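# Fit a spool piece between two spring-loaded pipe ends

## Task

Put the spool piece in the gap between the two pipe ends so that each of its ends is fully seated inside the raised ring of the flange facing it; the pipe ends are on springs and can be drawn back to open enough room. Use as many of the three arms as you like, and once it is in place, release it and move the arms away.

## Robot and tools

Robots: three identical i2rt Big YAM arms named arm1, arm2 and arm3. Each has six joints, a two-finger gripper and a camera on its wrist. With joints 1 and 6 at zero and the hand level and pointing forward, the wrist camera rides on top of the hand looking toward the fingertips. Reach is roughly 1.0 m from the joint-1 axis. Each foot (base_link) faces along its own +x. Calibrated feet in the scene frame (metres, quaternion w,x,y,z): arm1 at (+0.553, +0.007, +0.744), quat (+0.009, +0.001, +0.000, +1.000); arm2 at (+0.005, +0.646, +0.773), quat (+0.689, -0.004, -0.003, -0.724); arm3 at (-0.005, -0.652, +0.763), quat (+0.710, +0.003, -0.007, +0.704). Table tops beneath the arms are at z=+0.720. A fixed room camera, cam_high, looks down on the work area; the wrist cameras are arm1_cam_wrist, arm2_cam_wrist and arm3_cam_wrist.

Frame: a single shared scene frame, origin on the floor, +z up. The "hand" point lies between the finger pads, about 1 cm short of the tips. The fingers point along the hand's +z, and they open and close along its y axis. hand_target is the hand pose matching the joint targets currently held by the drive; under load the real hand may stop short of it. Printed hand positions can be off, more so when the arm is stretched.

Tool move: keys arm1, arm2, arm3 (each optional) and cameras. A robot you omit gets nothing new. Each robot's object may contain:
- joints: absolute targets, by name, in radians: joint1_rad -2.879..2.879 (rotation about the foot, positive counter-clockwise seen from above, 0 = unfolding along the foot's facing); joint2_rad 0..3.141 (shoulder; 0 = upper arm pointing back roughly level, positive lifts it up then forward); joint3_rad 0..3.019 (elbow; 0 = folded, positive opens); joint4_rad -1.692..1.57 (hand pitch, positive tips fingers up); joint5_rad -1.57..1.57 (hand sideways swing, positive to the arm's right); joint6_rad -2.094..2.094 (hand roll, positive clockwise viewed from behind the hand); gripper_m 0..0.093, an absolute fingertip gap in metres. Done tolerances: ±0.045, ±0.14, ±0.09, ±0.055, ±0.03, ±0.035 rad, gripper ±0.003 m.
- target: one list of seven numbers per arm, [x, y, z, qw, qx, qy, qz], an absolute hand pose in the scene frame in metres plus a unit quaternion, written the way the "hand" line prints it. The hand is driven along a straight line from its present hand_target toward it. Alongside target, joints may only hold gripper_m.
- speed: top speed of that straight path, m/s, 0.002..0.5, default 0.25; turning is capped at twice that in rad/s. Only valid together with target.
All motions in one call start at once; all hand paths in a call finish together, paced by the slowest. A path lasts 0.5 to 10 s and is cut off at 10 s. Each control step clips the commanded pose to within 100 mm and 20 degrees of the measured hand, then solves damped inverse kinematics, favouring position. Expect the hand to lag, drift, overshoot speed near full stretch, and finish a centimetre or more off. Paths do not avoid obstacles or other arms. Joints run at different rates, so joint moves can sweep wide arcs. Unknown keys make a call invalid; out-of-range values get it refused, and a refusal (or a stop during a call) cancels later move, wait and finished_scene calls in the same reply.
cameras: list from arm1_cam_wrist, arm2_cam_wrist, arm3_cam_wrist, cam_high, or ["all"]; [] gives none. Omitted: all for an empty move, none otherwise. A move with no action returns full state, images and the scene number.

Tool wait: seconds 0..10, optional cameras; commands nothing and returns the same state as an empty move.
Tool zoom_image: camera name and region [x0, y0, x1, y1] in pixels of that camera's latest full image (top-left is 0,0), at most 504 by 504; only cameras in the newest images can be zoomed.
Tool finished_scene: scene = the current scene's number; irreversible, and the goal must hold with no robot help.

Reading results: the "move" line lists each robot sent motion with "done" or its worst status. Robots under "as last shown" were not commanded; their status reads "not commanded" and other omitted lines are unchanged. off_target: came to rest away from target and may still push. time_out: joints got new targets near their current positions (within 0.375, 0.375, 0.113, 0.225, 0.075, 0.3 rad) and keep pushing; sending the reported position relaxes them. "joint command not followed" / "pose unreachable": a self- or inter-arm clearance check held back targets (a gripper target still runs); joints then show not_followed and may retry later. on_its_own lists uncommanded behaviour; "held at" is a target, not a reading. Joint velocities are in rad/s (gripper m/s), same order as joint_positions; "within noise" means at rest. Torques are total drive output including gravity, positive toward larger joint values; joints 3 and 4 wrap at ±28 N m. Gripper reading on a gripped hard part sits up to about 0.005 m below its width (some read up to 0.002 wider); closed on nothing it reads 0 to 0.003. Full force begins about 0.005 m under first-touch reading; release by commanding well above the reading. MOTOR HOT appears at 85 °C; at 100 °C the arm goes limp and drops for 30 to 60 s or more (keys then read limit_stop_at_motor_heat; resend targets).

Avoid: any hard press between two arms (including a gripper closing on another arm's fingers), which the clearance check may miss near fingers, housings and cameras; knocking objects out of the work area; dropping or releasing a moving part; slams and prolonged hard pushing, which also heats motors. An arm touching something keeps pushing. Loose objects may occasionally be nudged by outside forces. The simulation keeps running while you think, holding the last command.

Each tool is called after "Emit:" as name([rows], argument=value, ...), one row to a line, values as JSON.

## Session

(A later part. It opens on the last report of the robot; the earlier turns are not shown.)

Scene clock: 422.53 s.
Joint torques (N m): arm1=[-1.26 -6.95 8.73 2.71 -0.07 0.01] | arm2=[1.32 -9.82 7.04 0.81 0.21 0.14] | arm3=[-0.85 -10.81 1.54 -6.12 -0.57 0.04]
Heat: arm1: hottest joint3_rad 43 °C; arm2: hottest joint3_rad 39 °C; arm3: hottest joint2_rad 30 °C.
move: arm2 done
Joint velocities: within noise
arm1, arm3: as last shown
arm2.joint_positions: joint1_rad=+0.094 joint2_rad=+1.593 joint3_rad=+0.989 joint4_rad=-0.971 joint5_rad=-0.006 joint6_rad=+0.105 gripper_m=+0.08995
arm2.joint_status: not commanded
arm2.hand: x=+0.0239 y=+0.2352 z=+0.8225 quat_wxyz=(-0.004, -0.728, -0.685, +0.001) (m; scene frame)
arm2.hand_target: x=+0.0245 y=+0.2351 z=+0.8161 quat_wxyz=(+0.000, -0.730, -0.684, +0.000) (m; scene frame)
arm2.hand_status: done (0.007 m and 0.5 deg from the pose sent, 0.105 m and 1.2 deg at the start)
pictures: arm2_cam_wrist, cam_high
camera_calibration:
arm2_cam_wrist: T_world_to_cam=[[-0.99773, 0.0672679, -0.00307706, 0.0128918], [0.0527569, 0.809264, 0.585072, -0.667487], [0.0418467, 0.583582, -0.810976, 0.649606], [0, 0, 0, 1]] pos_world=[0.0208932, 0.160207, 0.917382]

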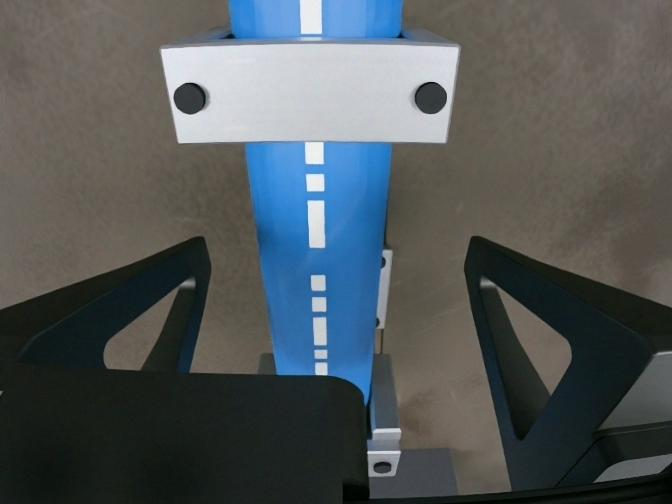

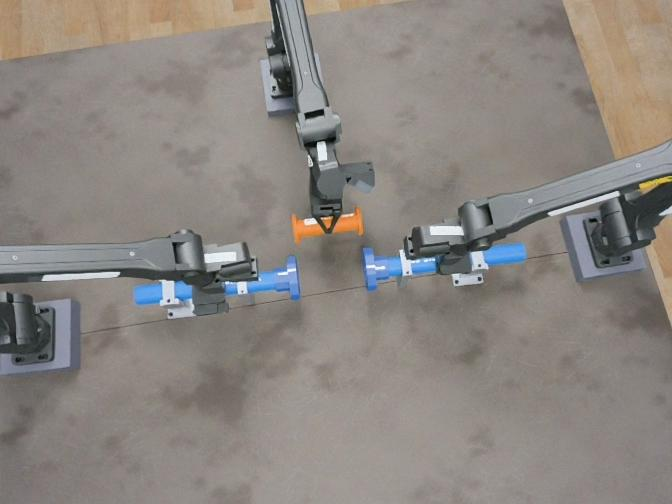

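Emit:
move(arm2={"target":[0.031,0.235,0.816,0,0.7296,0.6839,0],"joints":{"gripper_m":0.046}})

Emit:
move(arm2={"joints":{"gripper_m":0.026}})

Emit:
move(arm2={"target":[0.035,0.288,0.816,0,0.7296,0.6839,0],"speed":0.1}, arm1={"target":[0.114,-0.007,0.84,0.2495,-0.6858,-0.6428,0.234],"speed":0.1}, cameras=["arm1_cam_wrist","arm2_cam_wrist","cam_high"])

Emit:
zoom_image(camera="cam_high", region=[270, 190, 390, 310])

Scene clock: 428.83 s.
Joint torques (N m): arm1=[-1.38 -6.95 8.73 2.73 -0.08 0.01] | arm2=[1.9 -9.76 7.13 0.79 0.24 0.16] | arm3=[-0.09 -10.93 1.68 -6.34 -0.54 0.08]
Heat: arm1: hottest joint3_rad 42 °C; arm2: hottest joint3_rad 39 °C; arm3: hottest joint2_rad 30 °C.
move: arm2 done
Joint velocities: within noise
arm1, arm3: as last shown
arm2.joint_positions: joint1_rad=+0.102 joint2_rad=+1.593 joint3_rad=+0.989 joint4_rad=-0.970 joint5_rad=-0.007 joint6_rad=+0.118 gripper_m=+0.04611
arm2.joint_status: all done
arm2.hand: x=+0.0274 y=+0.2351 z=+0.8225 quat_wxyz=(-0.004, -0.730, -0.684, +0.001) (m; scene frame)
arm2.hand_target: x=+0.0309 y=+0.2351 z=+0.8161 quat_wxyz=(+0.000, -0.730, -0.684, +0.000) (m; scene frame)
arm2.hand_status: done (0.007 m and 0.5 deg from the pose sent, 0.010 m and 0.5 deg at the start)
camera_calibration:
arm1_cam_wrist: T_world_to_cam=[[-0.799306, 0.0550984, 0.598393, -0.388979], [0.401088, 0.790432, 0.462974, -0.419956], [-0.44748, 0.610066, -0.653897, 0.726104], [0, 0, 0, 1]] pos_world=[0.182443, -0.0895928, 0.901989]
arm2_cam_wrist: T_world_to_cam=[[-0.99741, 0.071801, -0.00432006, 0.0162978], [0.0557525, 0.809629, 0.584287, -0.667106], [0.0454501, 0.582533, -0.811535, 0.650166], [0, 0, 0, 1]] pos_world=[0.0238983, 0.160195, 0.917484]
arm3_cam_wrist: T_world_to_cam=[[0.998182, -0.0602661, -0.00074853, -0.00944209], [-0.0513455, -0.856803, 0.51308, -0.640944], [-0.0315627, -0.512109, -0.85834, 0.693152], [0, 0, 0, 1]] pos_world=[-0.00160692, -0.194763, 0.923809]

Scene clock: 429.30 s.
Joint torques (N m): arm1=[-1.32 -7 8.75 2.71 -0.08 0.01] | arm2=[1.55 -9.82 7.13 0.77 0.24 0.14] | arm3=[-0.56 -11.52 1.51 -6.01 -0.56 0.07]
Heat: arm1: hottest joint3_rad 42 °C; arm2: hottest joint3_rad 39 °C; arm3: hottest joint2_rad 30 °C.
move: arm2 off_target
Joint velocities: within noise
arm1, arm3: as last shown
arm2.joint_positions: joint1_rad=+0.107 joint2_rad=+1.593 joint3_rad=+0.989 joint4_rad=-0.969 joint5_rad=-0.007 joint6_rad=+0.120 gripper_m=+0.03889
arm2.joint_status: gripper_m off_target (ended at +0.03891, target +0.02600)
arm2.hand: x=+0.0293 y=+0.2349 z=+0.8225 quat_wxyz=(-0.005, -0.729, -0.684, +0.001) (m; scene frame)
arm2.hand_target: x=+0.0310 y=+0.2350 z=+0.8161 quat_wxyz=(+0.000, -0.730, -0.684, +0.000) (m; scene frame)
arm2.hand_status: not commanded
camera_calibration:
arm1_cam_wrist: T_world_to_cam=[[-0.799306, 0.0550984, 0.598393, -0.388979], [0.401088, 0.790432, 0.462974, -0.419956], [-0.44748, 0.610066, -0.653897, 0.726104], [0, 0, 0, 1]] pos_world=[0.182443, -0.0895928, 0.901989]
arm2_cam_wrist: T_world_to_cam=[[-0.997547, 0.0698557, -0.00444116, 0.0188251], [0.0541534, 0.810405, 0.583362, -0.666434], [0.0443503, 0.58169, -0.8122, 0.650982], [0, 0, 0, 1]] pos_world=[0.0259974, 0.160097, 0.917584]
arm3_cam_wrist: T_world_to_cam=[[0.998182, -0.0602661, -0.00074853, -0.00944209], [-0.0513455, -0.856803, 0.51308, -0.640944], [-0.0315627, -0.512109, -0.85834, 0.693152], [0, 0, 0, 1]] pos_world=[-0.00160692, -0.194763, 0.923809]

Scene clock: 430.43 s.
Joint torques (N m): arm1=[-1.32 -7.3 8.96 2.43 -0.08 0.01] | arm2=[2.26 -12.04 3.19 -1.58 0.11 0.21] | arm3=[0.32 -11.28 1.31 -6.12 -0.48 0.07]
Heat: arm1: hottest joint3_rad 42 °C; arm2: hottest joint3_rad 39 °C; arm3: hottest joint2_rad 30 °C.
move: arm1 off_target; arm2 off_target
Joint velocities: within noise
arm1.joint_positions: joint1_rad=+0.093 joint2_rad=+1.287 joint3_rad=+0.613 joint4_rad=-0.257 joint5_rad=+0.086 joint6_rad=-1.457 gripper_m=+0.03588
arm1.joint_status: not commanded
arm1.hand: x=+0.1273 y=-0.0092 z=+0.8236 quat_wxyz=(-0.233, +0.693, +0.647, -0.217) (m; scene frame)
arm1.hand_target: x=+0.1146 y=-0.0069 z=+0.8402 quat_wxyz=(-0.250, +0.686, +0.643, -0.234) (m; scene frame)
arm1.hand_status: off_target (0.021 m and 2.9 deg from the pose sent, 0.021 m and 2.9 deg at the start)
arm2.joint_positions: joint1_rad=+0.117 joint2_rad=+1.516 joint3_rad=+0.894 joint4_rad=-0.876 joint5_rad=-0.003 joint6_rad=+0.130 gripper_m=+0.03890
arm2.joint_status: not commanded
arm2.hand: x=+0.0318 y=+0.2500 z=+0.8220 quat_wxyz=(-0.032, -0.728, -0.684, +0.026) (m; scene frame)
arm2.hand_target: x=+0.0344 y=+0.2858 z=+0.8155 quat_wxyz=(+0.000, -0.729, -0.684, +0.001) (m; scene frame)
arm2.hand_status: off_target (0.039 m and 4.8 deg from the pose sent, 0.054 m and 0.6 deg at the start)
arm3: as last shown
pictures: arm1_cam_wrist, arm2_cam_wrist, cam_high
camera_calibration:
arm1_cam_wrist: T_world_to_cam=[[-0.799306, 0.0550984, 0.598393, -0.388979], [0.401088, 0.790432, 0.462974, -0.419956], [-0.44748, 0.610066, -0.653897, 0.726104], [0, 0, 0, 1]] pos_world=[0.182443, -0.0895928, 0.901989]
arm2_cam_wrist: T_world_to_cam=[[-0.997563, 0.0689896, -0.0104376, 0.0253655], [0.0534531, 0.851764, 0.521192, -0.637702], [0.0448472, 0.519364, -0.853376, 0.69105], [0, 0, 0, 1]] pos_world=[0.0283992, 0.182515, 0.922355]

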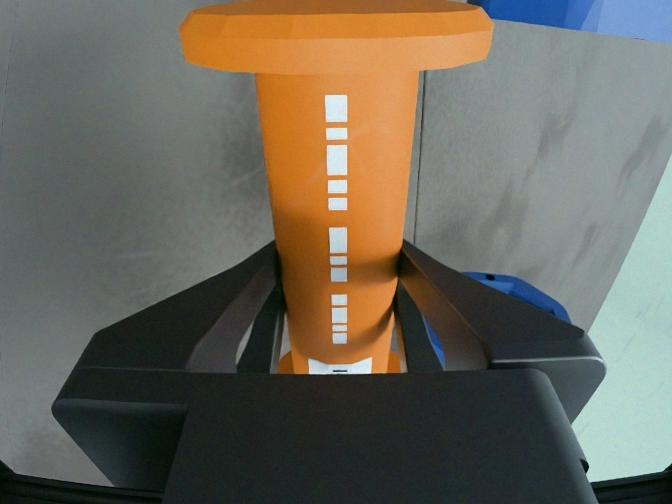

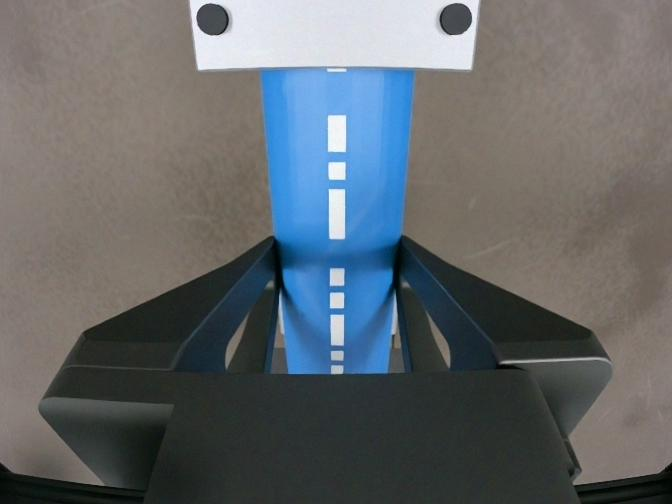

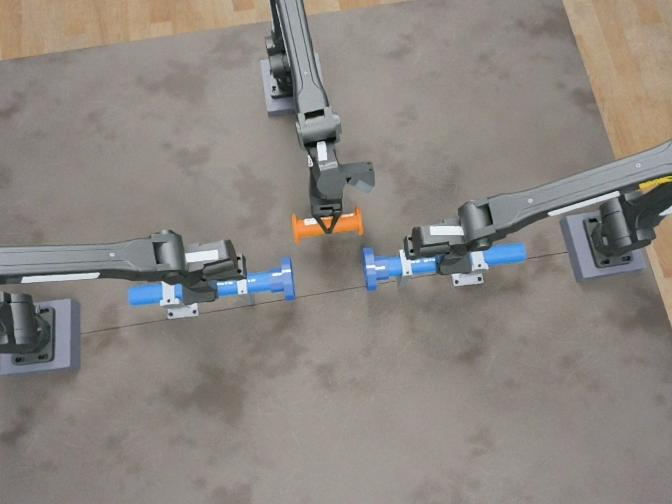

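Scaled by 4.200 from the camera's 672x504 image, which has a finer 960x720 frame.

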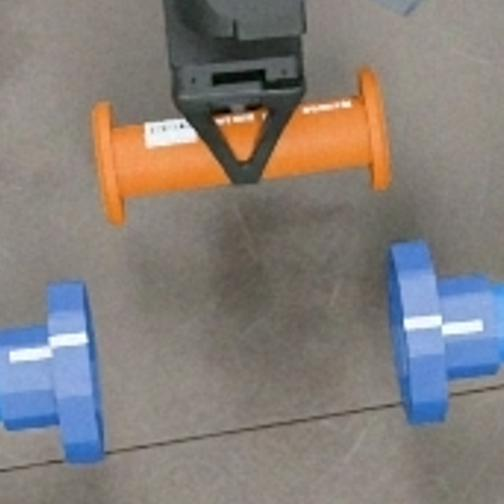

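Emit:
move(arm2={"target":[0.0358,0.302,0.816,0,0.7296,0.6839,0],"speed":0.1}, arm1={"target":[0.0896,0.0116,0.8415,0.2495,-0.6858,-0.6428,0.234],"speed":0.1}, cameras=["arm1_cam_wrist","cam_high"])

Emit:
zoom_image(camera="cam_high", region=[270, 190, 390, 310])

Scene clock: 452.13 s.
Joint torques (N m): arm1=[-1.14 -7.12 11.92 2.44 -0.11 0] | arm2=[2.43 -12.34 2.43 -2.28 0.01 0.23] | arm3=[-0.73 -10.87 1.54 -6.04 -0.55 0.04]
Heat: arm1: hottest joint3_rad 41 °C; arm2: hottest joint3_rad 37 °C; arm3: hottest joint2_rad 30 °C.
move: arm1 off_target; arm2 off_target
Joint velocities: within noise
arm1.joint_positions: joint1_rad=+0.035 joint2_rad=+1.334 joint3_rad=+0.628 joint4_rad=-0.257 joint5_rad=+0.051 joint6_rad=-1.501 gripper_m=+0.03588
arm1.joint_status: not commanded
arm1.hand: x=+0.1231 y=+0.0095 z=+0.8108 quat_wxyz=(-0.221, +0.697, +0.650, -0.205) (m; scene frame)
arm1.hand_target: x=+0.0925 y=+0.0116 z=+0.8428 quat_wxyz=(-0.250, +0.686, +0.643, -0.234) (m; scene frame)
arm1.hand_status: off_target (0.046 m and 4.9 deg from the pose sent, 0.047 m and 2.9 deg at the start)
arm2.joint_positions: joint1_rad=+0.120 joint2_rad=+1.493 joint3_rad=+0.868 joint4_rad=-0.850 joint5_rad=+0.000 joint6_rad=+0.133 gripper_m=+0.03890
arm2.joint_status: not commanded
arm2.hand: x=+0.0320 y=+0.2539 z=+0.8225 quat_wxyz=(-0.040, -0.728, -0.684, +0.035) (m; scene frame)
arm2.hand_target: x=+0.0348 y=+0.2985 z=+0.8150 quat_wxyz=(+0.000, -0.729, -0.684, +0.001) (m; scene frame)
arm2.hand_status: off_target (0.049 m and 6.1 deg from the pose sent, 0.052 m and 4.8 deg at the start)
arm3.joint_positions: joint1_rad=+0.011 joint2_rad=+1.489 joint3_rad=+0.886 joint4_rad=-0.901 joint5_rad=-0.003 joint6_rad=+0.061 gripper_m=+0.03805
arm3.joint_status: not commanded
arm3.hand: x=-0.0058 y=-0.2630 z=+0.8202 quat_wxyz=(-0.029, +0.685, -0.727, -0.028) (m; scene frame)
arm3.hand_target: x=-0.0096 y=-0.3467 z=+0.8110 quat_wxyz=(+0.060, +0.681, -0.727, +0.057) (m; scene frame)
arm3.hand_status: not commanded
pictures: arm1_cam_wrist, cam_high
camera_calibration:
arm1_cam_wrist: T_world_to_cam=[[-0.819697, 0.0580652, 0.569847, -0.360085], [0.386457, 0.790366, 0.475365, -0.435375], [-0.422785, 0.609877, -0.670301, 0.714586], [0, 0, 0, 1]] pos_world=[0.17521, -0.0707947, 0.891143]

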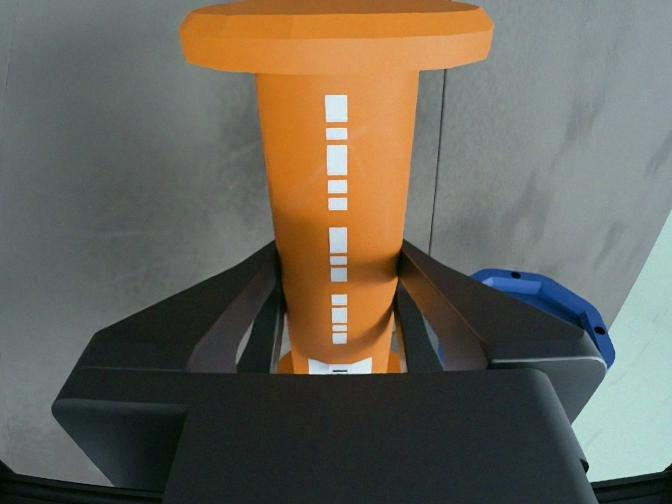

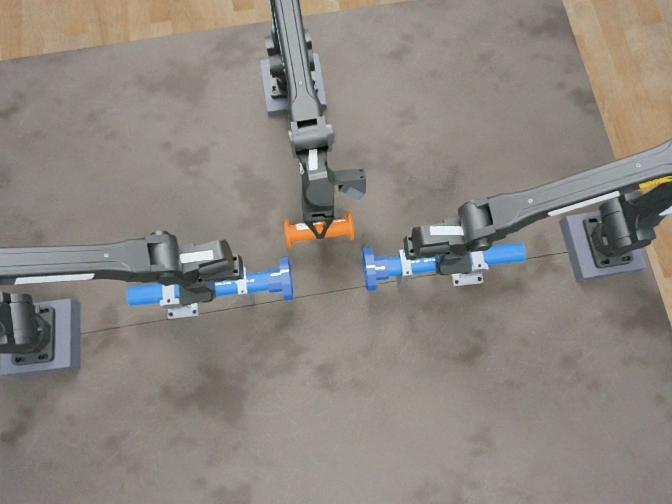

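Scaled by 4.200 from the camera's 672x504 image, which has a finer 960x720 frame.

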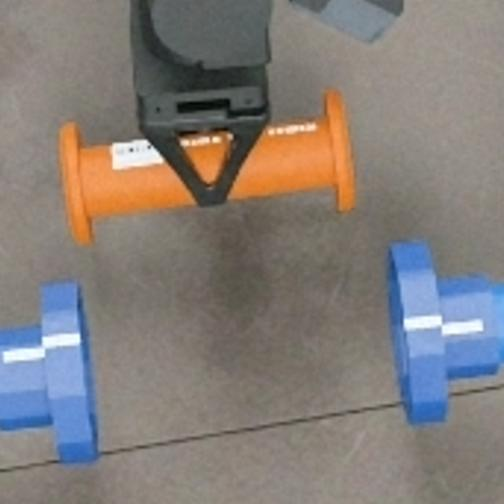

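Emit:
move(arm1={"target":[0.045,0.0116,0.8595,0.2477,-0.6808,-0.6482,0.236],"speed":0.08}, cameras=["arm1_cam_wrist","cam_high"])

Emit:
zoom_image(camera="cam_high", region=[270, 190, 390, 310])

Scene clock: 468.40 s.
Joint torques (N m): arm1=[-1.32 -8.76 12.42 1.42 -0.12 0] | arm2=[2.37 -12.28 2.44 -2.28 0 0.24] | arm3=[0.09 -11.28 1.18 -6.12 -0.52 0.1]
Heat: arm1: hottest joint3_rad 44 °C; arm2: hottest joint3_rad 36 °C; arm3: hottest joint4_rad 31 °C.
move: arm1 off_target
Joint velocities: within noise
arm1.joint_positions: joint1_rad=+0.031 joint2_rad=+1.421 joint3_rad=+0.764 joint4_rad=-0.285 joint5_rad=+0.037 joint6_rad=-1.517 gripper_m=+0.03588
arm1.joint_status: not commanded
arm1.hand: x=+0.0735 y=+0.0082 z=+0.8289 quat_wxyz=(-0.225, +0.690, +0.654, -0.215) (m; scene frame)
arm1.hand_target: x=+0.0473 y=+0.0116 z=+0.8605 quat_wxyz=(-0.248, +0.681, +0.648, -0.236) (m; scene frame)
arm1.hand_status: off_target (0.042 m and 3.8 deg from the pose sent, 0.092 m and 5.0 deg at the start)
arm2, arm3: as last shown
pictures: arm1_cam_wrist, cam_high
camera_calibration:
arm1_cam_wrist: T_world_to_cam=[[-0.808906, 0.0452843, 0.586191, -0.425233], [0.382334, 0.79794, 0.465953, -0.415752], [-0.446645, 0.601033, -0.662772, 0.702238], [0, 0, 0, 1]] pos_world=[0.128633, -0.0710666, 0.908413]

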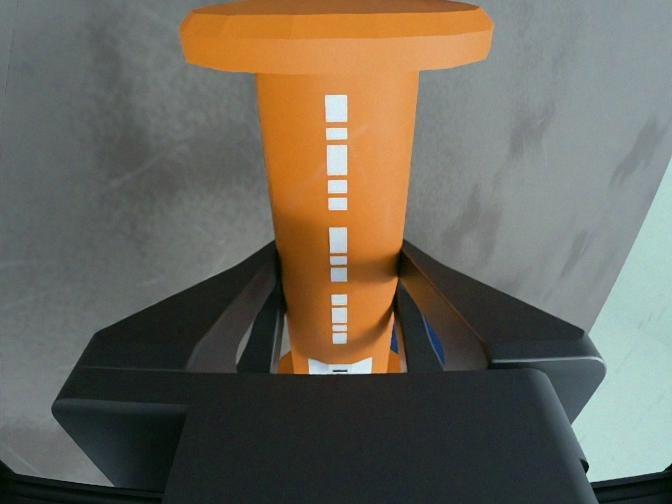

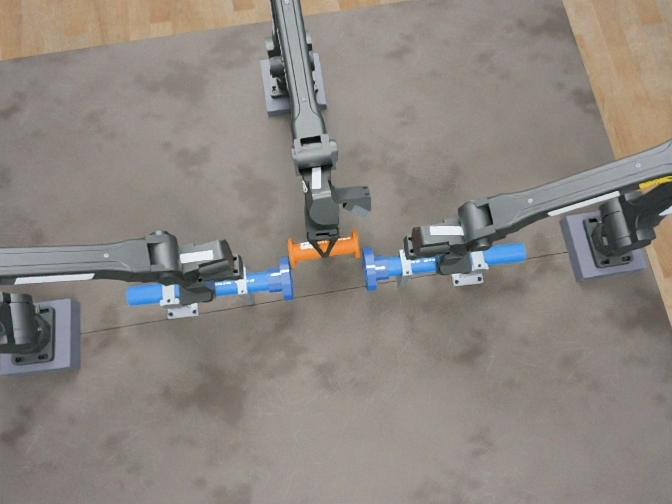

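Scaled by 4.200 from the camera's 672x504 image, which has a finer 960x720 frame.

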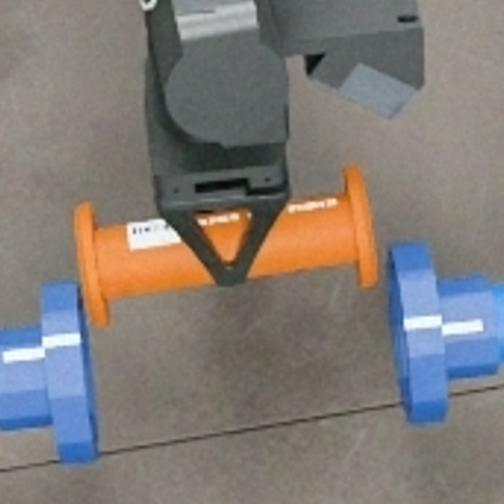

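Emit:
move(arm1={"target":[0.016,0.0135,0.858,0.2477,-0.6808,-0.6482,0.236],"speed":0.08}, cameras=["arm1_cam_wrist","cam_high"])

Emit:
zoom_image(camera="cam_high", region=[270, 190, 390, 310])

Scene clock: 477.37 s.
Joint torques (N m): arm1=[-1.32 -9.93 12.45 1.48 -0.12 0] | arm2=[2.43 -12.28 2.41 -2.28 0 0.24] | arm3=[-0.03 -10.58 1.52 -6.3 -0.53 0.05]
Heat: arm1: hottest joint3_rad 44 °C; arm2: hottest joint3_rad 35 °C; arm3: hottest joint4_rad 31 °C.
move: arm1 off_target
Joint velocities: within noise
arm1.joint_positions: joint1_rad=+0.026 joint2_rad=+1.496 joint3_rad=+0.839 joint4_rad=-0.287 joint5_rad=+0.034 joint6_rad=-1.521 gripper_m=+0.03588
arm1.joint_status: not commanded
arm1.hand: x=+0.0453 y=+0.0099 z=+0.8264 quat_wxyz=(-0.224, +0.690, +0.654, -0.214) (m; scene frame)
arm1.hand_target: x=+0.0185 y=+0.0135 z=+0.8589 quat_wxyz=(-0.248, +0.681, +0.648, -0.236) (m; scene frame)
arm1.hand_status: off_target (0.043 m and 3.9 deg from the pose sent, 0.065 m and 3.8 deg at the start)
arm2, arm3: as last shown
pictures: arm1_cam_wrist, cam_high
camera_calibration:
arm1_cam_wrist: T_world_to_cam=[[-0.810739, 0.0455131, 0.583635, -0.444505], [0.380943, 0.798026, 0.466944, -0.405894], [-0.444504, 0.600902, -0.664329, 0.688151], [0, 0, 0, 1]] pos_world=[0.100131, -0.0693665, 0.906117]

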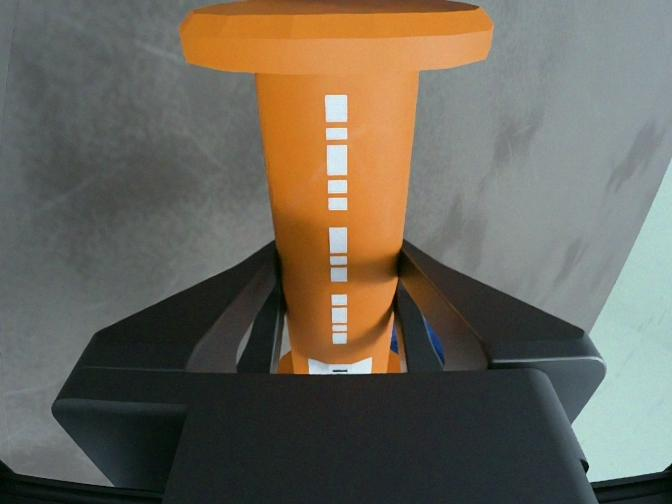

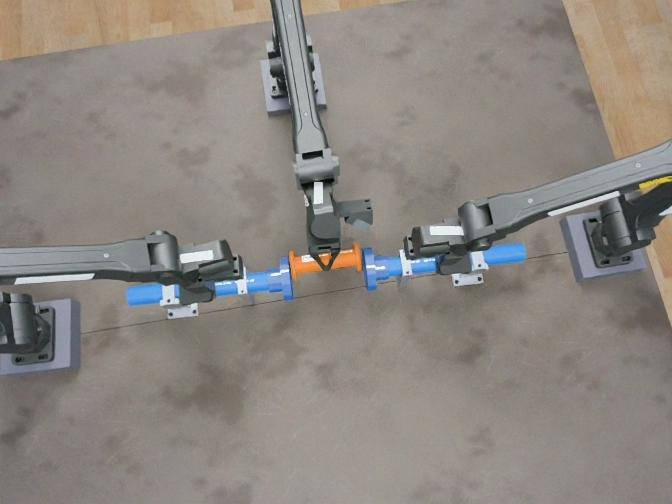

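Scaled by 4.200 from the camera's 672x504 image, which has a finer 960x720 frame.

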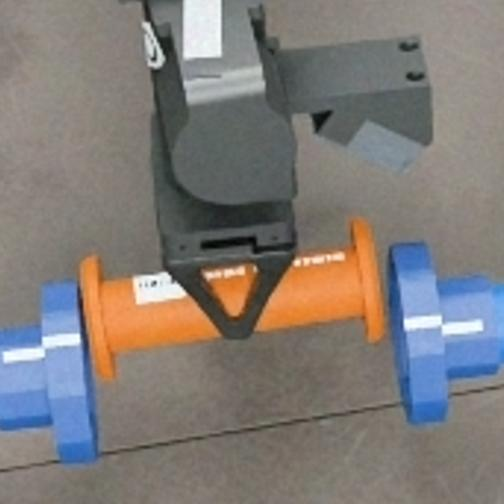

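Emit:
zoom_image(camera="cam_high", region=[275, 240, 305, 305])

Emit:
zoom_image(camera="cam_high", region=[345, 230, 380, 300])

Scaled by 7.754 from the camera's 672x504 image, which has a finer 960x720 frame.

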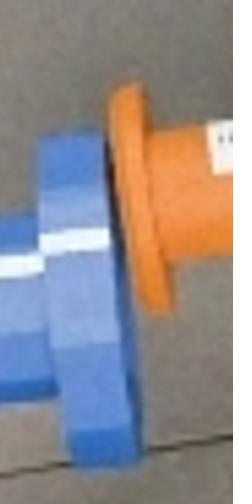

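Scaled by 7.200 from the camera's 672x504 image, which has a finer 960x720 frame.

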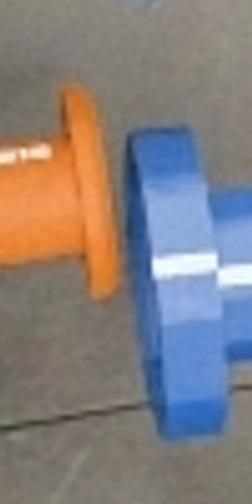

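Emit:
move(arm1={"target":[-0.0105,0.0138,0.8588,0.2477,-0.6808,-0.6482,0.236],"speed":0.06}, cameras=["arm1_cam_wrist","cam_high"])

Emit:
zoom_image(camera="cam_high", region=[270, 210, 390, 310])

Emit:
zoom_image(camera="arm1_cam_wrist", region=[160, 0, 520, 200])

Emit:
zoom_image(camera="arm1_cam_wrist", region=[220, 230, 460, 380])

Scene clock: 496.53 s.
Joint torques (N m): arm1=[-1.32 -10.87 12.52 1.4 -0.12 0] | arm2=[2.43 -12.34 2.44 -2.28 0 0.24] | arm3=[0.15 -10.75 1.47 -5.86 -0.55 0.05]
Heat: arm1: hottest joint3_rad 46 °C; arm2: hottest joint3_rad 35 °C; arm3: hottest joint4_rad 31 °C.
move: arm1 off_target
Joint velocities: within noise
arm1.joint_positions: joint1_rad=+0.026 joint2_rad=+1.560 joint3_rad=+0.914 joint4_rad=-0.298 joint5_rad=+0.034 joint6_rad=-1.522 gripper_m=+0.03588
arm1.joint_status: not commanded
arm1.hand: x=+0.0184 y=+0.0098 z=+0.8267 quat_wxyz=(-0.224, +0.690, +0.654, -0.214) (m; scene frame)
arm1.hand_target: x=-0.0080 y=+0.0138 z=+0.8597 quat_wxyz=(-0.248, +0.681, +0.648, -0.236) (m; scene frame)
arm1.hand_status: off_target (0.043 m and 3.9 deg from the pose sent, 0.065 m and 3.9 deg at the start)
arm2, arm3: as last shown
pictures: arm1_cam_wrist, cam_high
camera_calibration:
arm1_cam_wrist: T_world_to_cam=[[-0.810366, 0.0450737, 0.584187, -0.466826], [0.380912, 0.79812, 0.466809, -0.395685], [-0.445211, 0.60081, -0.663938, 0.676106], [0, 0, 0, 1]] pos_world=[0.0734312, -0.069366, 0.906316]

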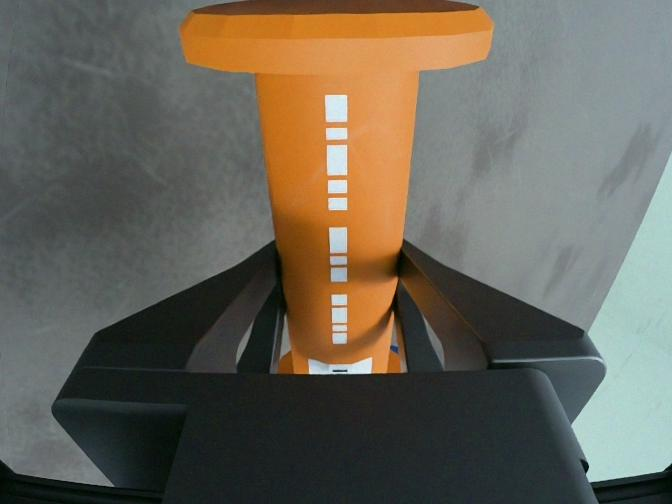

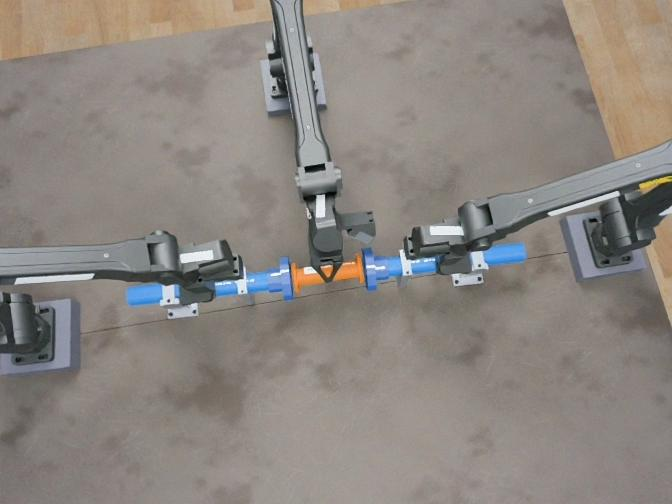

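Scaled by 4.200 from the camera's 672x504 image, which has a finer 960x720 frame.

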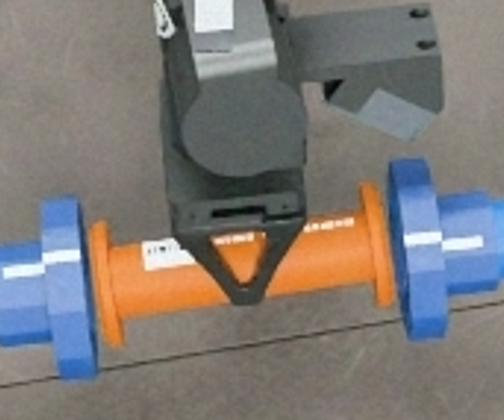

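Scaled by 1.400 from the camera's 672x504 image, which has a finer 960x720 frame.

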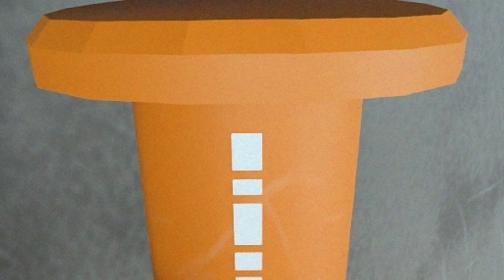

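Scaled by 2.100 from the camera's 672x504 image, which has a finer 960x720 frame.

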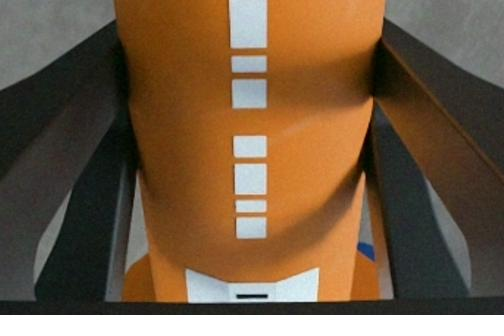

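Emit:
move(cameras=["all"])

Emit:
zoom_image(camera="cam_high", region=[270, 210, 390, 310])

Scene clock: 516.00 s.
Joint torques (N m): arm1=[-1.32 -10.81 12.49 1.42 -0.12 0] | arm2=[2.43 -12.34 2.43 -2.28 0 0.24] | arm3=[0.56 -11.93 1.29 -6.15 -0.56 0.05]
Heat: arm1: hottest joint3_rad 49 °C; arm2: hottest joint3_rad 34 °C; arm3: hottest joint4_rad 31 °C.
Joint velocities: within noise
arm1.joint_positions: joint1_rad=+0.026 joint2_rad=+1.560 joint3_rad=+0.914 joint4_rad=-0.298 joint5_rad=+0.034 joint6_rad=-1.522 gripper_m=+0.03588
arm1.joint_status: not commanded
arm1.hand: x=+0.0181 y=+0.0098 z=+0.8270 quat_wxyz=(-0.224, +0.690, +0.654, -0.214) (m; scene frame)
arm1.hand_target: x=-0.0081 y=+0.0138 z=+0.8599 quat_wxyz=(-0.248, +0.681, +0.648, -0.236) (m; scene frame)
arm1.hand_status: off_target (0.043 m and 3.8 deg from the pose sent, 0.065 m and 3.9 deg at the start)
arm2.joint_positions: joint1_rad=+0.120 joint2_rad=+1.493 joint3_rad=+0.868 joint4_rad=-0.850 joint5_rad=+0.000 joint6_rad=+0.133 gripper_m=+0.03890
arm2.joint_status: not commanded
arm2.hand: x=+0.0320 y=+0.2539 z=+0.8225 quat_wxyz=(-0.040, -0.728, -0.684, +0.035) (m; scene frame)
arm2.hand_target: x=+0.0348 y=+0.2985 z=+0.8150 quat_wxyz=(+0.000, -0.729, -0.684, +0.001) (m; scene frame)
arm2.hand_status: not commanded
arm3.joint_positions: joint1_rad=+0.011 joint2_rad=+1.489 joint3_rad=+0.886 joint4_rad=-0.901 joint5_rad=-0.003 joint6_rad=+0.061 gripper_m=+0.03805
arm3.joint_status: not commanded
arm3.hand: x=-0.0058 y=-0.2630 z=+0.8202 quat_wxyz=(-0.029, +0.685, -0.727, -0.028) (m; scene frame)
arm3.hand_target: x=-0.0096 y=-0.3467 z=+0.8110 quat_wxyz=(+0.060, +0.681, -0.727, +0.057) (m; scene frame)
arm3.hand_status: not commanded
pictures: arm1_cam_wrist, arm2_cam_wrist, arm3_cam_wrist, cam_high
camera_calibration:
arm1_cam_wrist: T_world_to_cam=[[-0.809891, 0.045084, 0.584845, -0.467873], [0.381311, 0.798102, 0.466515, -0.395474], [-0.445733, 0.600834, -0.663567, 0.675874], [0, 0, 0, 1]] pos_world=[0.073132, -0.0693661, 0.906615]
arm2_cam_wrist: T_world_to_cam=[[-0.997536, 0.0692665, -0.0111157, 0.0258346], [0.0543548, 0.863306, 0.501745, -0.628267], [0.0443503, 0.499904, -0.864944, 0.704011], [0, 0, 0, 1]] pos_world=[0.0286972, 0.188659, 0.924447]
arm3_cam_wrist: T_world_to_cam=[[0.998182, -0.0602661, -0.00074853, -0.00944209], [-0.0513455, -0.856803, 0.51308, -0.640944], [-0.0315627, -0.512109, -0.85834, 0.693152], [0, 0, 0, 1]] pos_world=[-0.00160692, -0.194763, 0.923809]

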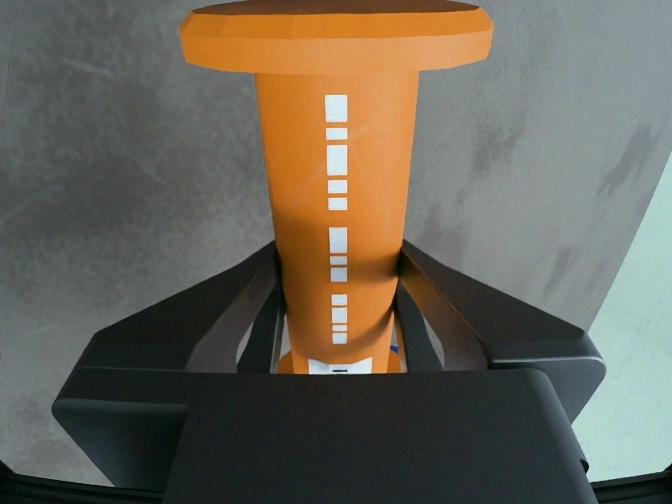

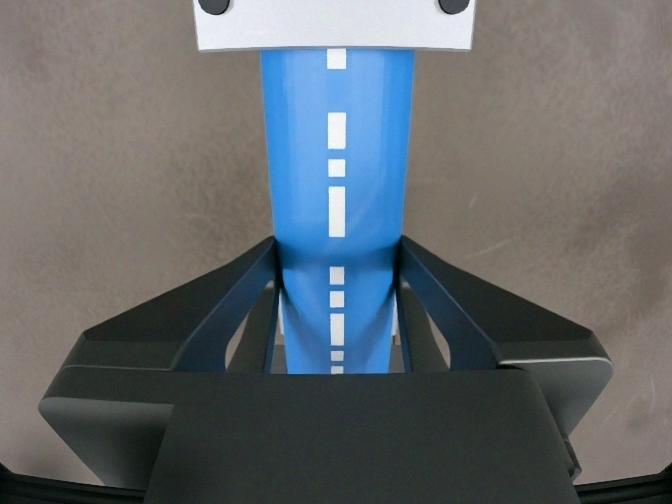

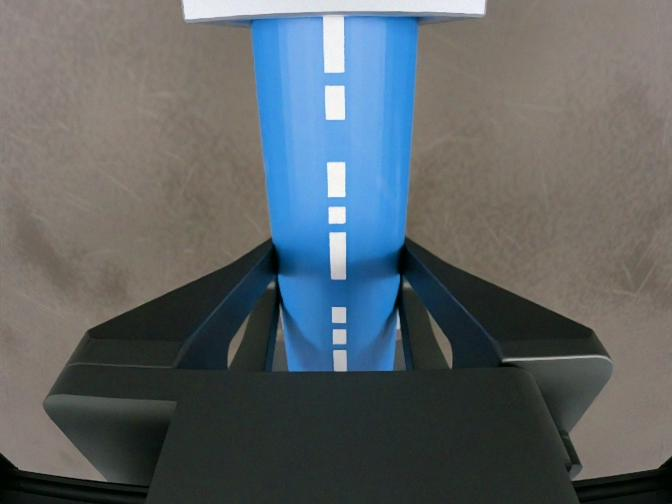

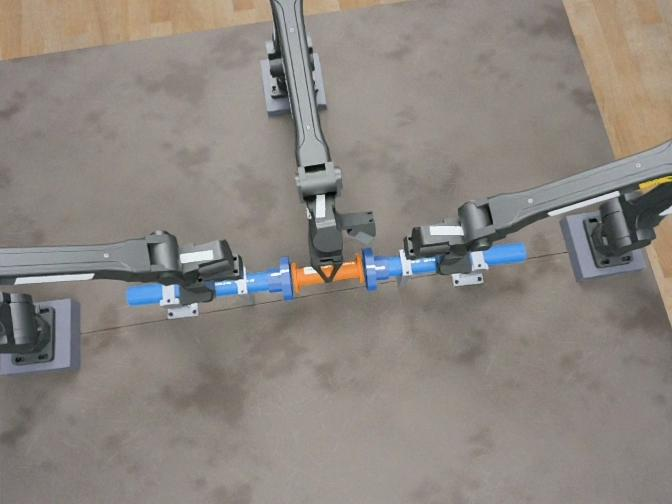

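Scaled by 4.200 from the camera's 672x504 image, which has a finer 960x720 frame.

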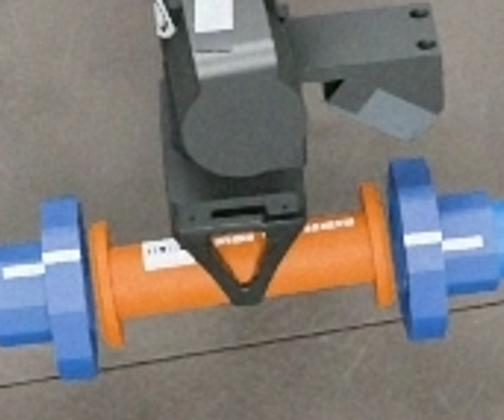

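Emit:
zoom_image(camera="cam_high", region=[275, 240, 305, 310])

Emit:
zoom_image(camera="cam_high", region=[345, 235, 385, 300])

Scaled by 7.200 from the camera's 672x504 image, which has a finer 960x720 frame.

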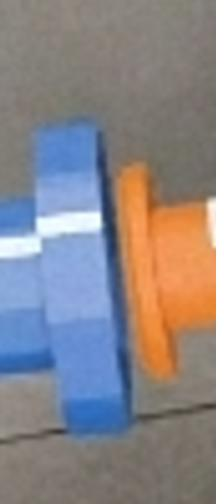

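Scaled by 7.754 from the camera's 672x504 image, which has a finer 960x720 frame.

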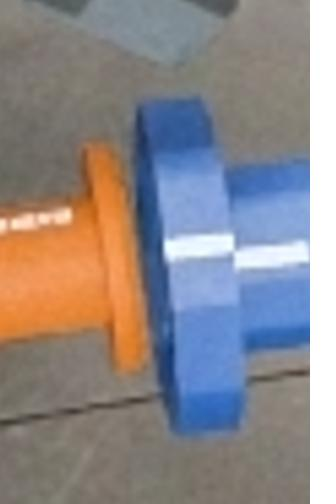

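Emit:
move(arm1={"target": [-0.0130, 0.0138, 0.8582, 0.2493, -0.6853, -0.6435, 0.2343], "speed": 0.05}, cameras=["cam_high"])

Emit:
zoom_image(camera="cam_high", region=[275, 240, 305, 310])

Emit:
zoom_image(camera="cam_high", region=[345, 235, 385, 300])

Scene clock: 534.93 s.
Joint torques (N m): arm1=[-1.08 -10.93 12.55 1.4 0.06 0.16] | arm2=[2.37 -12.28 2.43 -2.28 0 0.23] | arm3=[0.15 -11.28 1.36 -5.96 -0.59 0.08]
Heat: arm1: hottest joint3_rad 51 °C; arm2: hottest joint3_rad 34 °C; arm3: hottest joint4_rad 31 °C.
move: arm1 off_target
Joint velocities: within noise
arm1.joint_positions: joint1_rad=+0.026 joint2_rad=+1.567 joint3_rad=+0.920 joint4_rad=-0.298 joint5_rad=+0.039 joint6_rad=-1.522 gripper_m=+0.03588
arm1.joint_status: not commanded
arm1.hand: x=+0.0159 y=+0.0107 z=+0.8261 quat_wxyz=(-0.226, +0.691, +0.654, -0.212) (m; scene frame)
arm1.hand_target: x=-0.0105 y=+0.0137 z=+0.8590 quat_wxyz=(-0.249, +0.685, +0.643, -0.234) (m; scene frame)
arm1.hand_status: off_target (0.043 m and 3.9 deg from the pose sent, 0.044 m and 3.9 deg at the start)
arm2, arm3: as last shown
arm2.hand: x=+0.0320 y=+0.2539 z=+0.8225 quat_wxyz=(-0.040, -0.728, -0.683, +0.035) (m; scene frame)
arm2.hand_target: x=+0.0348 y=+0.2985 z=+0.8150 quat_wxyz=(+0.000, -0.730, -0.684, +0.001) (m; scene frame)
pictures: cam_high

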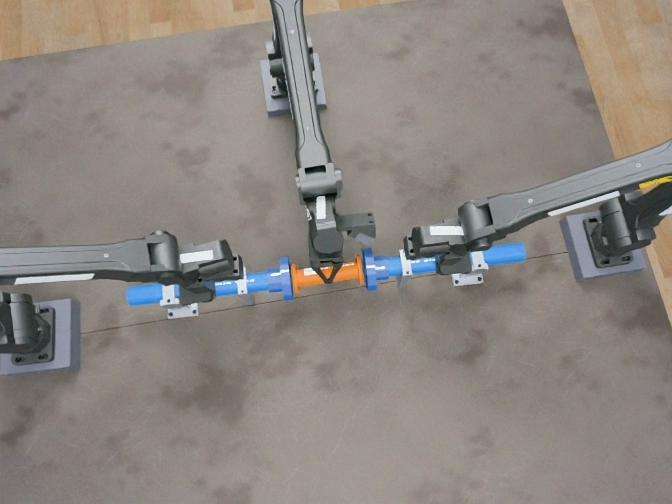

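Scaled by 7.200 from the camera's 672x504 image, which has a finer 960x720 frame.

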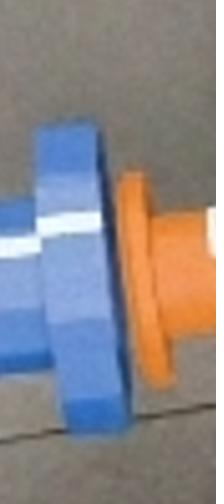

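Scaled by 7.754 from the camera's 672x504 image, which has a finer 960x720 frame.

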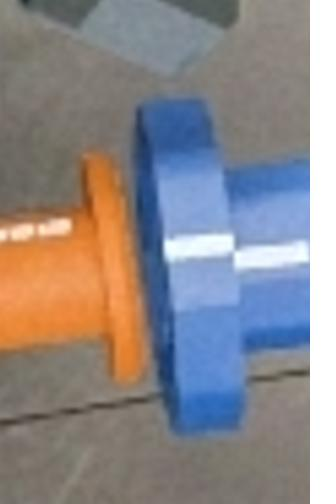

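Emit:
move(arm2={"target": [0.034, 0.280, 0.816, 0, 0.7296, 0.6839, 0], "speed": 0.04}, cameras=["cam_high"])

Emit:
zoom_image(camera="cam_high", region=[275, 240, 305, 310])

Emit:
zoom_image(camera="cam_high", region=[345, 235, 385, 300])

Scene clock: 542.77 s.
Joint torques (N m): arm1=[-1.08 -10.93 12.49 1.42 0.06 0.16] | arm2=[1.79 -9.47 6.24 -2.44 -0.09 0.16] | arm3=[0.09 -11.75 1.42 -6.12 -0.61 0.06]
Heat: arm1: hottest joint3_rad 50 °C; arm2: hottest joint3_rad 34 °C; arm3: hottest joint4_rad 31 °C.
move: arm2 off_target
Joint velocities: within noise
arm1.joint_positions: joint1_rad=+0.026 joint2_rad=+1.567 joint3_rad=+0.921 joint4_rad=-0.298 joint5_rad=+0.039 joint6_rad=-1.522 gripper_m=+0.03588
arm1.joint_status: not commanded
arm1.hand: x=+0.0155 y=+0.0107 z=+0.8264 quat_wxyz=(-0.226, +0.690, +0.653, -0.212) (m; scene frame)
arm1.hand_target: x=-0.0106 y=+0.0137 z=+0.8591 quat_wxyz=(-0.249, +0.685, +0.643, -0.234) (m; scene frame)
arm1.hand_status: not commanded
arm2.joint_positions: joint1_rad=+0.120 joint2_rad=+1.500 joint3_rad=+0.877 joint4_rad=-0.852 joint5_rad=+0.001 joint6_rad=+0.133 gripper_m=+0.03890
arm2.joint_status: not commanded
arm2.hand: x=+0.0320 y=+0.2506 z=+0.8227 quat_wxyz=(-0.040, -0.728, -0.683, +0.035) (m; scene frame)
arm2.hand_target: x=+0.0337 y=+0.2788 z=+0.8165 quat_wxyz=(-0.001, -0.730, -0.684, +0.001) (m; scene frame)
arm2.hand_status: off_target (0.030 m and 6.1 deg from the pose sent, 0.027 m and 6.1 deg at the start)
arm3: as last shown
pictures: cam_high

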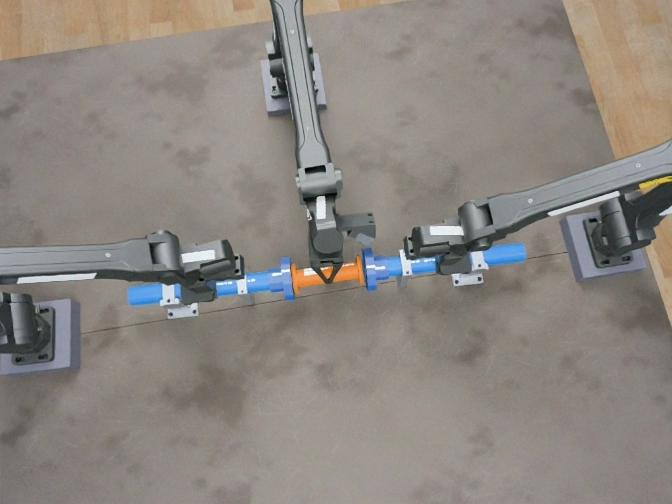

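Scaled by 7.200 from the camera's 672x504 image, which has a finer 960x720 frame.

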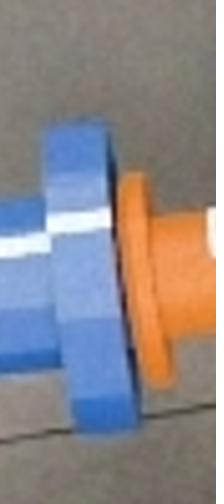

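Scaled by 7.754 from the camera's 672x504 image, which has a finer 960x720 frame.

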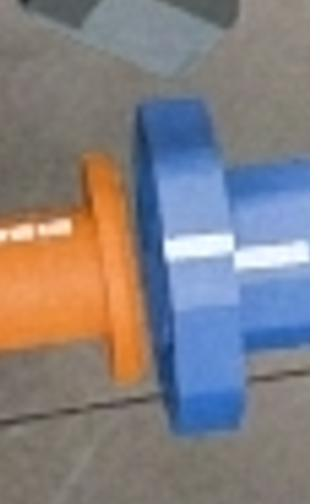

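Emit:
move(arm2={"target": [0.033, 0.262, 0.816, 0, 0.7296, 0.6839, 0], "speed": 0.03}, cameras=["cam_high"])

Emit:
zoom_image(camera="cam_high", region=[275, 240, 305, 310])

Emit:
zoom_image(camera="cam_high", region=[345, 235, 385, 300])

Scene clock: 548.13 s.
Joint torques (N m): arm1=[-1.03 -10.87 12.49 1.4 0.06 0.16] | arm2=[1.38 -9 7.41 -1.58 -0.12 0.11] | arm3=[0.21 -10.7 1.29 -6.06 -0.58 0.02]
Heat: arm1: hottest joint3_rad 50 °C; arm2: hottest joint3_rad 34 °C; arm3: hottest joint4_rad 31 °C.
move: arm2 off_target
Joint velocities: within noise
arm1, arm3: as last shown
arm1.hand_target: x=-0.0105 y=+0.0137 z=+0.8591 quat_wxyz=(-0.249, +0.685, +0.643, -0.234) (m; scene frame)
arm2.joint_positions: joint1_rad=+0.120 joint2_rad=+1.530 joint3_rad=+0.910 joint4_rad=-0.886 joint5_rad=+0.001 joint6_rad=+0.133 gripper_m=+0.03890
arm2.joint_status: not commanded
arm2.hand: x=+0.0324 y=+0.2461 z=+0.8219 quat_wxyz=(-0.028, -0.729, -0.684, +0.025) (m; scene frame)
arm2.hand_target: x=+0.0329 y=+0.2617 z=+0.8165 quat_wxyz=(-0.001, -0.730, -0.684, +0.000) (m; scene frame)
arm2.hand_status: off_target (0.017 m and 4.3 deg from the pose sent, 0.013 m and 6.1 deg at the start)
pictures: cam_high

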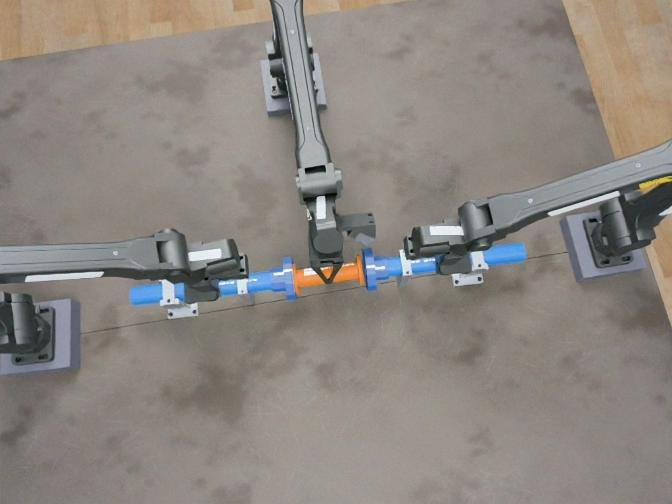

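Scaled by 7.200 from the camera's 672x504 image, which has a finer 960x720 frame.

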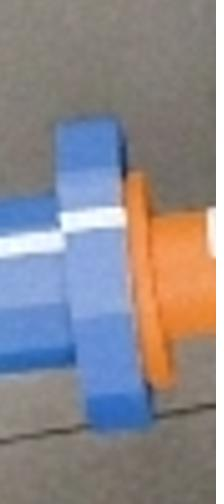

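Scaled by 7.754 from the camera's 672x504 image, which has a finer 960x720 frame.

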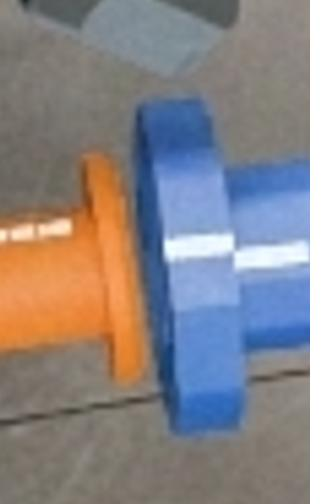

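Emit:
move(arm2={"target": [0.032, 0.246, 0.816, 0, 0.7296, 0.6839, 0], "speed": 0.03}, cameras=["cam_high"])

Emit:
zoom_image(camera="cam_high", region=[275, 240, 305, 310])

Emit:
zoom_image(camera="cam_high", region=[345, 235, 385, 300])

Scene clock: 554.47 s.
Joint torques (N m): arm1=[-1.08 -10.93 12.4 1.42 0.08 0.16] | arm2=[0.97 -8.29 8.57 -0.53 -0.13 0.07] | arm3=[-0.38 -10.23 1.46 -6.26 -0.56 0.07]
Heat: arm1: hottest joint3_rad 49 °C; arm2: hottest joint3_rad 34 °C; arm3: hottest joint4_rad 31 °C.
move: arm2 off_target
Joint velocities: within noise
arm1.joint_positions: joint1_rad=+0.026 joint2_rad=+1.567 joint3_rad=+0.922 joint4_rad=-0.298 joint5_rad=+0.038 joint6_rad=-1.522 gripper_m=+0.03588
arm1.joint_status: not commanded
arm1.hand: x=+0.0150 y=+0.0106 z=+0.8269 quat_wxyz=(-0.226, +0.690, +0.653, -0.213) (m; scene frame)
arm1.hand_target: x=-0.0105 y=+0.0137 z=+0.8590 quat_wxyz=(-0.249, +0.685, +0.643, -0.234) (m; scene frame)
arm1.hand_status: not commanded
arm2.joint_positions: joint1_rad=+0.120 joint2_rad=+1.555 joint3_rad=+0.940 joint4_rad=-0.923 joint5_rad=+0.001 joint6_rad=+0.133 gripper_m=+0.03890
arm2.joint_status: not commanded
arm2.hand: x=+0.0326 y=+0.2431 z=+0.8219 quat_wxyz=(-0.016, -0.729, -0.684, +0.015) (m; scene frame)
arm2.hand_target: x=+0.0320 y=+0.2460 z=+0.8162 quat_wxyz=(+0.000, -0.730, -0.684, +0.000) (m; scene frame)
arm2.hand_status: off_target (0.007 m and 2.6 deg from the pose sent, 0.006 m and 4.3 deg at the start)
arm3: as last shown
pictures: cam_high

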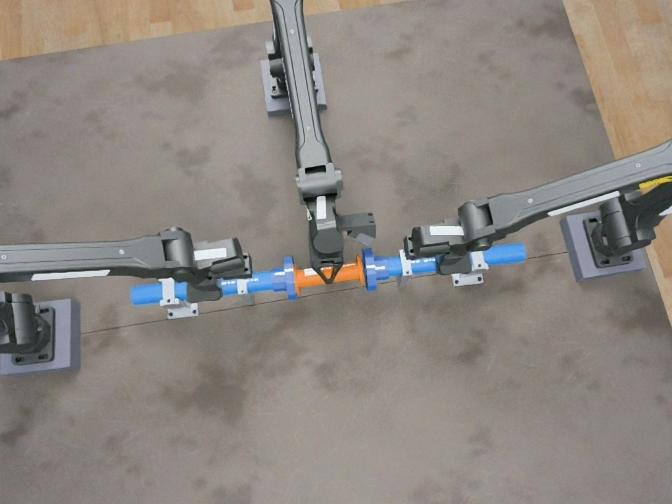

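Scaled by 7.200 from the camera's 672x504 image, which has a finer 960x720 frame.

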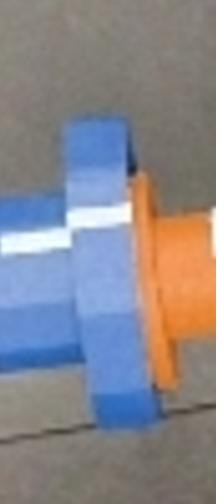

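Scaled by 7.754 from the camera's 672x504 image, which has a finer 960x720 frame.

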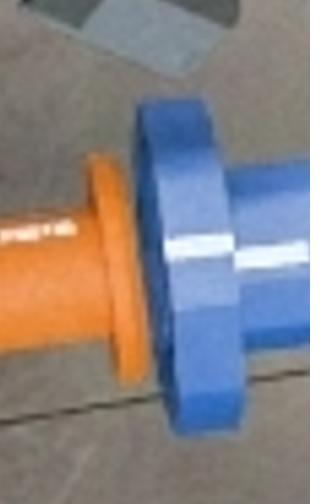

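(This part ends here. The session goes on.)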